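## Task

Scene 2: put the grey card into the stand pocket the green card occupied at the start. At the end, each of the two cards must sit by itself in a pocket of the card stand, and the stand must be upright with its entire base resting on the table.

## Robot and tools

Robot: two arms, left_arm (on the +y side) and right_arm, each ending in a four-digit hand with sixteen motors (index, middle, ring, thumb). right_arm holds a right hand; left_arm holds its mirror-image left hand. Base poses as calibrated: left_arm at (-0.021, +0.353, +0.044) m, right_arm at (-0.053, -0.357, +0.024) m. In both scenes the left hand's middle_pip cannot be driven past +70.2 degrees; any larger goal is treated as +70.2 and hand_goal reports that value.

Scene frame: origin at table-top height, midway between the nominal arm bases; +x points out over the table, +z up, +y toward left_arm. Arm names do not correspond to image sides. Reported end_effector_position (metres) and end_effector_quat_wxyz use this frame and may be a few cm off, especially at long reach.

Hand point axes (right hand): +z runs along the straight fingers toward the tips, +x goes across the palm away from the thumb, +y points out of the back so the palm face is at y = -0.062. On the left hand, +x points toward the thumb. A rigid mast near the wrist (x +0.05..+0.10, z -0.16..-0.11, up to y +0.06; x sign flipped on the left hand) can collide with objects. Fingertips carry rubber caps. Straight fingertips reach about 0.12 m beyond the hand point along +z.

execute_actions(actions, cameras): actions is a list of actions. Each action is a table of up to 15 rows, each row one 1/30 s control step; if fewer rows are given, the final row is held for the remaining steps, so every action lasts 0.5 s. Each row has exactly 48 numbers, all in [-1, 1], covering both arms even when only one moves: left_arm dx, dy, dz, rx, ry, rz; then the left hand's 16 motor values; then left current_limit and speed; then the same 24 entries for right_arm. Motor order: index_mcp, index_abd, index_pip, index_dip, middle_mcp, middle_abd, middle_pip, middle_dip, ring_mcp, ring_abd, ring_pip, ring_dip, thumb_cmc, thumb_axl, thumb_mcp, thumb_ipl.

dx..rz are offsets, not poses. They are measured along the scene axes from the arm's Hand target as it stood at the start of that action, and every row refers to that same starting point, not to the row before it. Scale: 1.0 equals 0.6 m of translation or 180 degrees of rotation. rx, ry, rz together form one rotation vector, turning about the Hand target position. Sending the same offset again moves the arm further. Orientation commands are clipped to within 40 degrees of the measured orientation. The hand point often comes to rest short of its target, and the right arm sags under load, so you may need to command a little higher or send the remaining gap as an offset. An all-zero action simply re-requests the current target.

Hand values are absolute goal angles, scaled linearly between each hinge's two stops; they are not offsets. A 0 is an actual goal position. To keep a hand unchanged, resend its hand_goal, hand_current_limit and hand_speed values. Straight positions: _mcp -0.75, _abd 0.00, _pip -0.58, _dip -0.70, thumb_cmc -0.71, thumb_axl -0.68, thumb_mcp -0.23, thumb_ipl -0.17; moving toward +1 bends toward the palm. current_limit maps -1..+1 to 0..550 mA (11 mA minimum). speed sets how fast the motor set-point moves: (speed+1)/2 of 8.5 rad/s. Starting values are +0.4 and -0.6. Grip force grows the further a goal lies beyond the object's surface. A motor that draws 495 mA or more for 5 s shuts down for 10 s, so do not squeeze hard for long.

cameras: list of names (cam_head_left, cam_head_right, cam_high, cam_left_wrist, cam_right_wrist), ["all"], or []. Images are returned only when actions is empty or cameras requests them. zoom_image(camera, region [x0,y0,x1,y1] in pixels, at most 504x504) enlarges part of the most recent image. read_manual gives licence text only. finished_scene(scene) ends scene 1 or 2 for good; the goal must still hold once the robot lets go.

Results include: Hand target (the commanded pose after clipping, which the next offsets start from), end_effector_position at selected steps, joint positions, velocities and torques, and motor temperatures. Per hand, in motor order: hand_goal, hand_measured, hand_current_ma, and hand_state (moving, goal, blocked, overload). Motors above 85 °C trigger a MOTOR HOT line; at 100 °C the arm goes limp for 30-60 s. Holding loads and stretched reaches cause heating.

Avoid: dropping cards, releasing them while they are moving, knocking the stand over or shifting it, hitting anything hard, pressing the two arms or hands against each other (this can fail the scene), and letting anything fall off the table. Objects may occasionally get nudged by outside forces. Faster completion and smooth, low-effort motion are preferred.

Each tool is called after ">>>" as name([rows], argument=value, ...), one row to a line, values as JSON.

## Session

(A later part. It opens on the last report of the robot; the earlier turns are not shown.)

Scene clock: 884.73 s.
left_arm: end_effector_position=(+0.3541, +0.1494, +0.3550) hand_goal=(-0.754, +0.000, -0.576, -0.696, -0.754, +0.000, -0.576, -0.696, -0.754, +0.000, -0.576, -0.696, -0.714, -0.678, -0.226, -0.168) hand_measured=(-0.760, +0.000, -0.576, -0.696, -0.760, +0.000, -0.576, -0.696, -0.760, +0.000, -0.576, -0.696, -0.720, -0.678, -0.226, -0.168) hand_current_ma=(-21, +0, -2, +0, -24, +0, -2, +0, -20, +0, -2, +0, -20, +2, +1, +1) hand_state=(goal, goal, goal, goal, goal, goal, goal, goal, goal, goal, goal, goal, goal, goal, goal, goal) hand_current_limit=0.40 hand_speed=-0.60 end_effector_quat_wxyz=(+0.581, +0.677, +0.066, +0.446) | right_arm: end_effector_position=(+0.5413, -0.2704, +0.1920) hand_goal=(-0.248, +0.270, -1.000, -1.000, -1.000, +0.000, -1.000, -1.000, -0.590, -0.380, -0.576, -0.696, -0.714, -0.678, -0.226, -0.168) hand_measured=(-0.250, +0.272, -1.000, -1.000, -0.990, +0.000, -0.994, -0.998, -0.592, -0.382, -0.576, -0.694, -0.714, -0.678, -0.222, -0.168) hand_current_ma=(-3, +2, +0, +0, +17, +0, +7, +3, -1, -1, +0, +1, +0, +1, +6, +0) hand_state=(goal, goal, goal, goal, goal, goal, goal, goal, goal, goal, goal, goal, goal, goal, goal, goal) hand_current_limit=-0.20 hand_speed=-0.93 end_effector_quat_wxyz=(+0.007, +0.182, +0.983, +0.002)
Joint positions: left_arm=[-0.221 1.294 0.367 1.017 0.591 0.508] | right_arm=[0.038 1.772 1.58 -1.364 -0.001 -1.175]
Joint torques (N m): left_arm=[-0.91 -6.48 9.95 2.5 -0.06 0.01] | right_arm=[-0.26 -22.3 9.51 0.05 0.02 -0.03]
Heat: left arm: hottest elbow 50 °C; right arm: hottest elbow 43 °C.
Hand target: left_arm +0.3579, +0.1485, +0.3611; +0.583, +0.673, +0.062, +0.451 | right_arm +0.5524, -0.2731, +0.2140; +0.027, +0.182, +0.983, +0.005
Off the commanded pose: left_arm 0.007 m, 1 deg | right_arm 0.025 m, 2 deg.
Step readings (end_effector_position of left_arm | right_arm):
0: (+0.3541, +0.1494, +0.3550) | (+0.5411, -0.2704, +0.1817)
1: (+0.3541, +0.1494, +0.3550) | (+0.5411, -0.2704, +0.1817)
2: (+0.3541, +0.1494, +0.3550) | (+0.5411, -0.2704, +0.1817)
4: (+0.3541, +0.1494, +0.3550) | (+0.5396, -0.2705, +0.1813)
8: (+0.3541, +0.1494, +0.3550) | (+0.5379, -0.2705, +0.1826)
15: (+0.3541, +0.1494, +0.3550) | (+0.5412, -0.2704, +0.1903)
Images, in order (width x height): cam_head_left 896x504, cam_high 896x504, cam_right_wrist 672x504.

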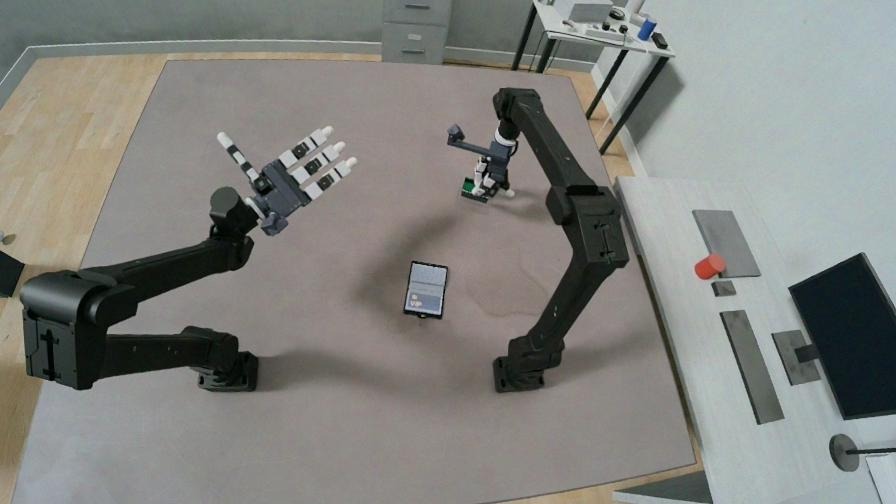

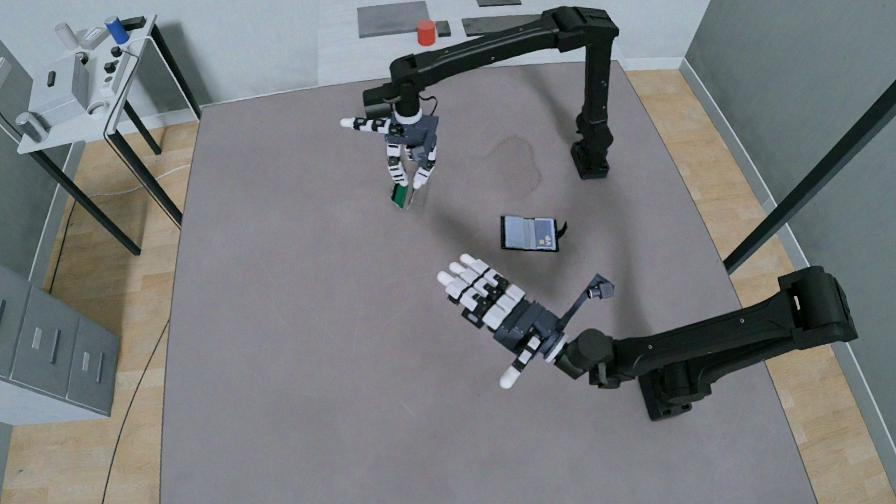

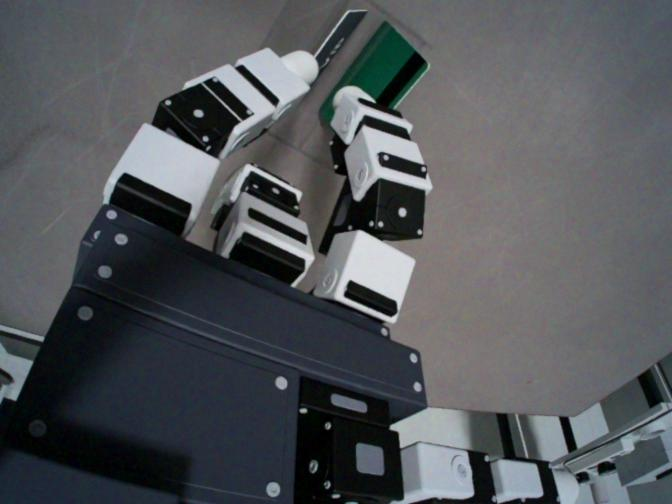

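>>> execute_actions([
  [[0,0,0,0,0,0,-0.754,0,-0.576,-0.696,-0.754,0,-0.576,-0.696,-0.754,0,-0.576,-0.696,-0.714,-0.678,-0.226,-0.168,0.4,-0.6,0,0,0.03,0,0,0,-0.247,0.27,-1,-1,-1,0,-1,-1,-0.589,-0.38,-0.576,-0.696,-0.714,-0.678,-0.226,-0.168,-0.2,-0.93],[0,0,0,0,0,0,-0.754,0,-0.576,-0.696,-0.754,0,-0.576,-0.696,-0.754,0,-0.576,-0.696,-0.714,-0.678,-0.226,-0.168,0.4,-0.6,0,0,0.07,0,0,0,-0.247,0.27,-1,-1,-1,0,-1,-1,-0.589,-0.38,-0.576,-0.696,-0.714,-0.678,-0.226,-0.168,-0.2,-0.93]],
  [[0,0,0,0,0,0,-0.754,0,-0.576,-0.696,-0.754,0,-0.576,-0.696,-0.754,0,-0.576,-0.696,-0.714,-0.678,-0.226,-0.168,0.4,-0.6,0,0,0.05,0,0,0,-0.247,0.27,-1,-1,-1,0,-1,-1,-0.589,-0.38,-0.576,-0.696,-0.714,-0.678,-0.226,-0.168,-0.2,-0.93],[0,0,0,0,0,0,-0.754,0,-0.576,-0.696,-0.754,0,-0.576,-0.696,-0.754,0,-0.576,-0.696,-0.714,-0.678,-0.226,-0.168,0.4,-0.6,-0.03,0,0.1,0,0,0,-0.247,0.27,-1,-1,-1,0,-1,-1,-0.589,-0.38,-0.576,-0.696,-0.714,-0.678,-0.226,-0.168,-0.2,-0.93]],
  [[0,0,0,0,0,0,-0.754,0,-0.576,-0.696,-0.754,0,-0.576,-0.696,-0.754,0,-0.576,-0.696,-0.714,-0.678,-0.226,-0.168,0.4,-0.6,-0.06,0,0.05,0,0,0,-0.247,0.27,-1,-1,-1,0,-1,-1,-0.589,-0.38,-0.576,-0.696,-0.714,-0.678,-0.226,-0.168,-0.2,-0.93],[0,0,0,0,0,0,-0.754,0,-0.576,-0.696,-0.754,0,-0.576,-0.696,-0.754,0,-0.576,-0.696,-0.714,-0.678,-0.226,-0.168,0.4,-0.6,-0.12,0,0.06,0,0,0,-0.247,0.27,-1,-1,-1,0,-1,-1,-0.589,-0.38,-0.576,-0.696,-0.714,-0.678,-0.226,-0.168,-0.2,-0.93]],
], cameras=["cam_head_left","cam_right_wrist","cam_high","cam_head_right"])

>>> zoom_image(camera="cam_head_left", region=[445, 160, 505, 220])

>>> zoom_image(camera="cam_high", region=[386, 170, 436, 220])

>>> zoom_image(camera="cam_right_wrist", region=[280, 0, 480, 150])

>>> zoom_image(camera="cam_head_right", region=[450, 165, 510, 225])

Scene clock: 893.37 s.
left_arm: end_effector_position=(+0.3541, +0.1494, +0.3550) hand_goal=(-0.754, +0.000, -0.576, -0.696, -0.754, +0.000, -0.576, -0.696, -0.754, +0.000, -0.576, -0.696, -0.714, -0.678, -0.226, -0.168) hand_measured=(-0.760, +0.000, -0.576, -0.696, -0.760, +0.000, -0.576, -0.696, -0.760, +0.000, -0.576, -0.696, -0.720, -0.678, -0.226, -0.168) hand_current_ma=(-21, +0, -2, +0, -24, +0, -2, +0, -20, +0, -2, +0, -20, +2, +1, +1) hand_state=(goal, goal, goal, goal, goal, goal, goal, goal, goal, goal, goal, goal, goal, goal, goal, goal) hand_current_limit=0.40 hand_speed=-0.60 end_effector_quat_wxyz=(+0.581, +0.677, +0.066, +0.446) | right_arm: end_effector_position=(+0.4609, -0.2727, +0.3631) hand_goal=(-0.248, +0.270, -1.000, -1.000, -1.000, +0.000, -1.000, -1.000, -0.590, -0.380, -0.576, -0.696, -0.714, -0.678, -0.226, -0.168) hand_measured=(-0.250, +0.272, -1.000, -1.000, -0.990, +0.000, -0.994, -0.998, -0.592, -0.380, -0.576, -0.694, -0.714, -0.678, -0.222, -0.168) hand_current_ma=(-3, +1, +0, +0, +16, +0, +7, +3, -1, +0, +0, +1, +0, +1, +6, +0) hand_state=(goal, goal, goal, goal, goal, goal, goal, goal, goal, goal, goal, goal, goal, goal, goal, goal) hand_current_limit=-0.20 hand_speed=-0.93 end_effector_quat_wxyz=(+0.041, +0.182, +0.982, +0.009)
Joint positions: left_arm=[-0.221 1.294 0.367 1.017 0.591 0.508] | right_arm=[0.038 1.508 1.69 -1.669 -0.001 -1.175]
Joint torques (N m): left_arm=[-1.03 -6.65 9.84 2.51 -0.06 0.01] | right_arm=[0.09 -14.1 6.72 0.2 0.02 0.02]
Heat: left arm: hottest elbow 50 °C; right arm: hottest shoulder 43 °C.
Hand target: left_arm +0.3579, +0.1485, +0.3611; +0.583, +0.673, +0.062, +0.451 | right_arm +0.4625, -0.2731, +0.3520; +0.027, +0.182, +0.983, +0.005
Off the commanded pose: left_arm 0.007 m, 1 deg | right_arm 0.011 m, 2 deg.
Step readings (end_effector_position of left_arm | right_arm):
0: (+0.3541, +0.1494, +0.3550) | (+0.5413, -0.2704, +0.1920)
1: (+0.3541, +0.1494, +0.3550) | (+0.5413, -0.2704, +0.1921)
2: (+0.3541, +0.1494, +0.3550) | (+0.5408, -0.2704, +0.1928)
4: (+0.3541, +0.1494, +0.3550) | (+0.5385, -0.2705, +0.1976)
8: (+0.3541, +0.1494, +0.3550) | (+0.5411, -0.2704, +0.2183)
15: (+0.3541, +0.1494, +0.3550) | (+0.5439, -0.2703, +0.2433)
16: (+0.3541, +0.1494, +0.3550) | (+0.5438, -0.2703, +0.2438)
17: (+0.3541, +0.1494, +0.3550) | (+0.5429, -0.2704, +0.2450)
19: (+0.3541, +0.1494, +0.3550) | (+0.5377, -0.2705, +0.2497)
23: (+0.3541, +0.1494, +0.3550) | (+0.5309, -0.2707, +0.2708)
30: (+0.3541, +0.1494, +0.3550) | (+0.5271, -0.2708, +0.3048)
31: (+0.3541, +0.1494, +0.3550) | (+0.5269, -0.2708, +0.3062)
32: (+0.3541, +0.1494, +0.3550) | (+0.5254, -0.2709, +0.3072)
34: (+0.3541, +0.1494, +0.3550) | (+0.5169, -0.2711, +0.3086)
38: (+0.3541, +0.1494, +0.3550) | (+0.4859, -0.2720, +0.3221)
45: (+0.3541, +0.1494, +0.3550) | (+0.4616, -0.2727, +0.3659)
Images, in order (width x height): cam_head_left 896x504, cam_head_right 896x504, cam_high 896x504, cam_right_wrist 672x504.

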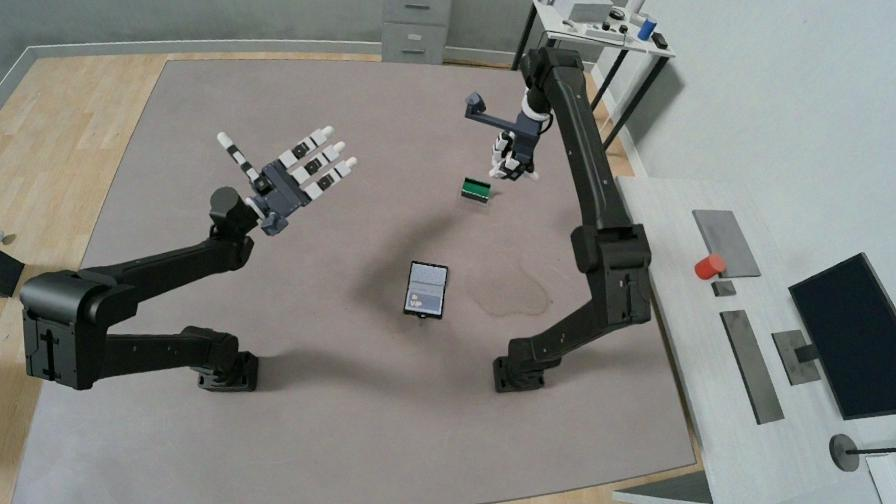

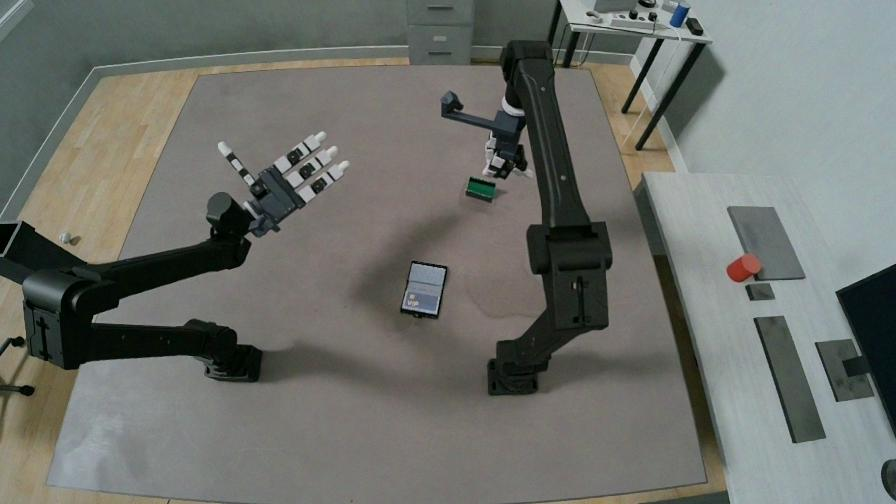

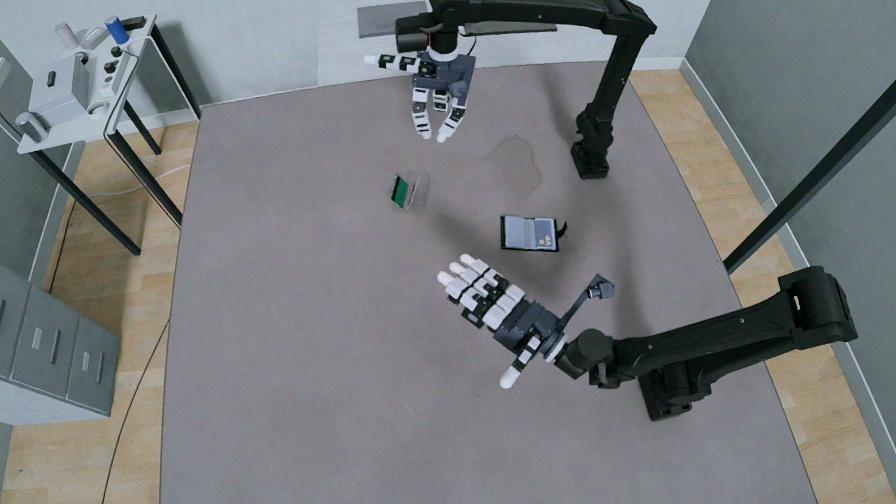

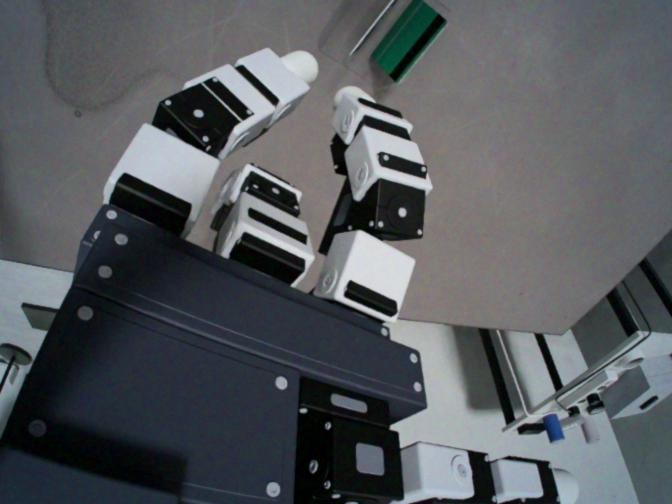

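Scaled by 8.400 from the camera's 896x504 image, which has a finer 1280x720 frame.

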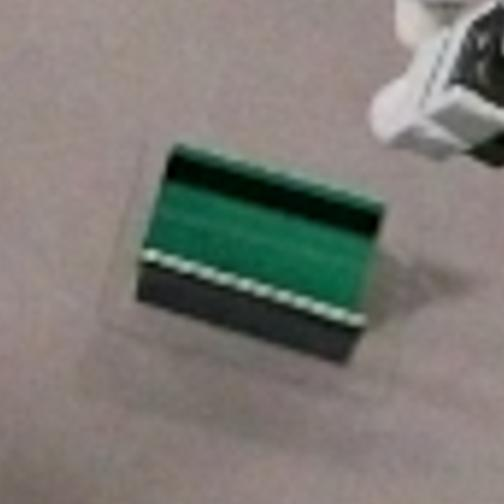

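Scaled by 10.080 from the camera's 896x504 image, which has a finer 1280x720 frame.

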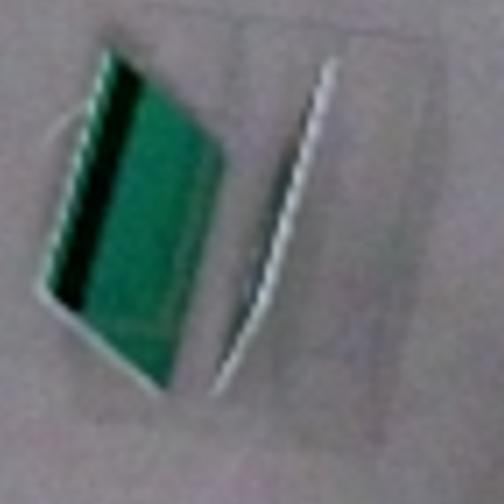

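Scaled by 2.520 from the camera's 672x504 image, which has a finer 960x720 frame.

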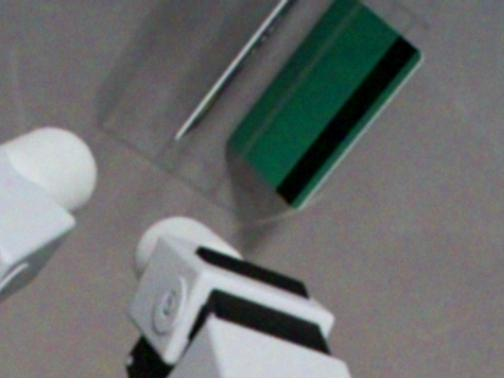

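Scaled by 8.400 from the camera's 896x504 image, which has a finer 1280x720 frame.

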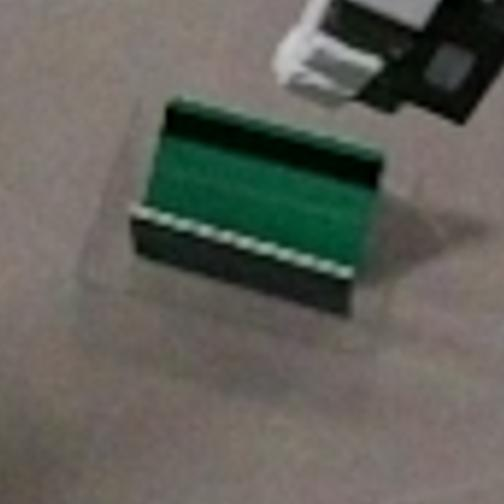

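>>> finished_scene(scene=2)

The scene is finished: the task was done.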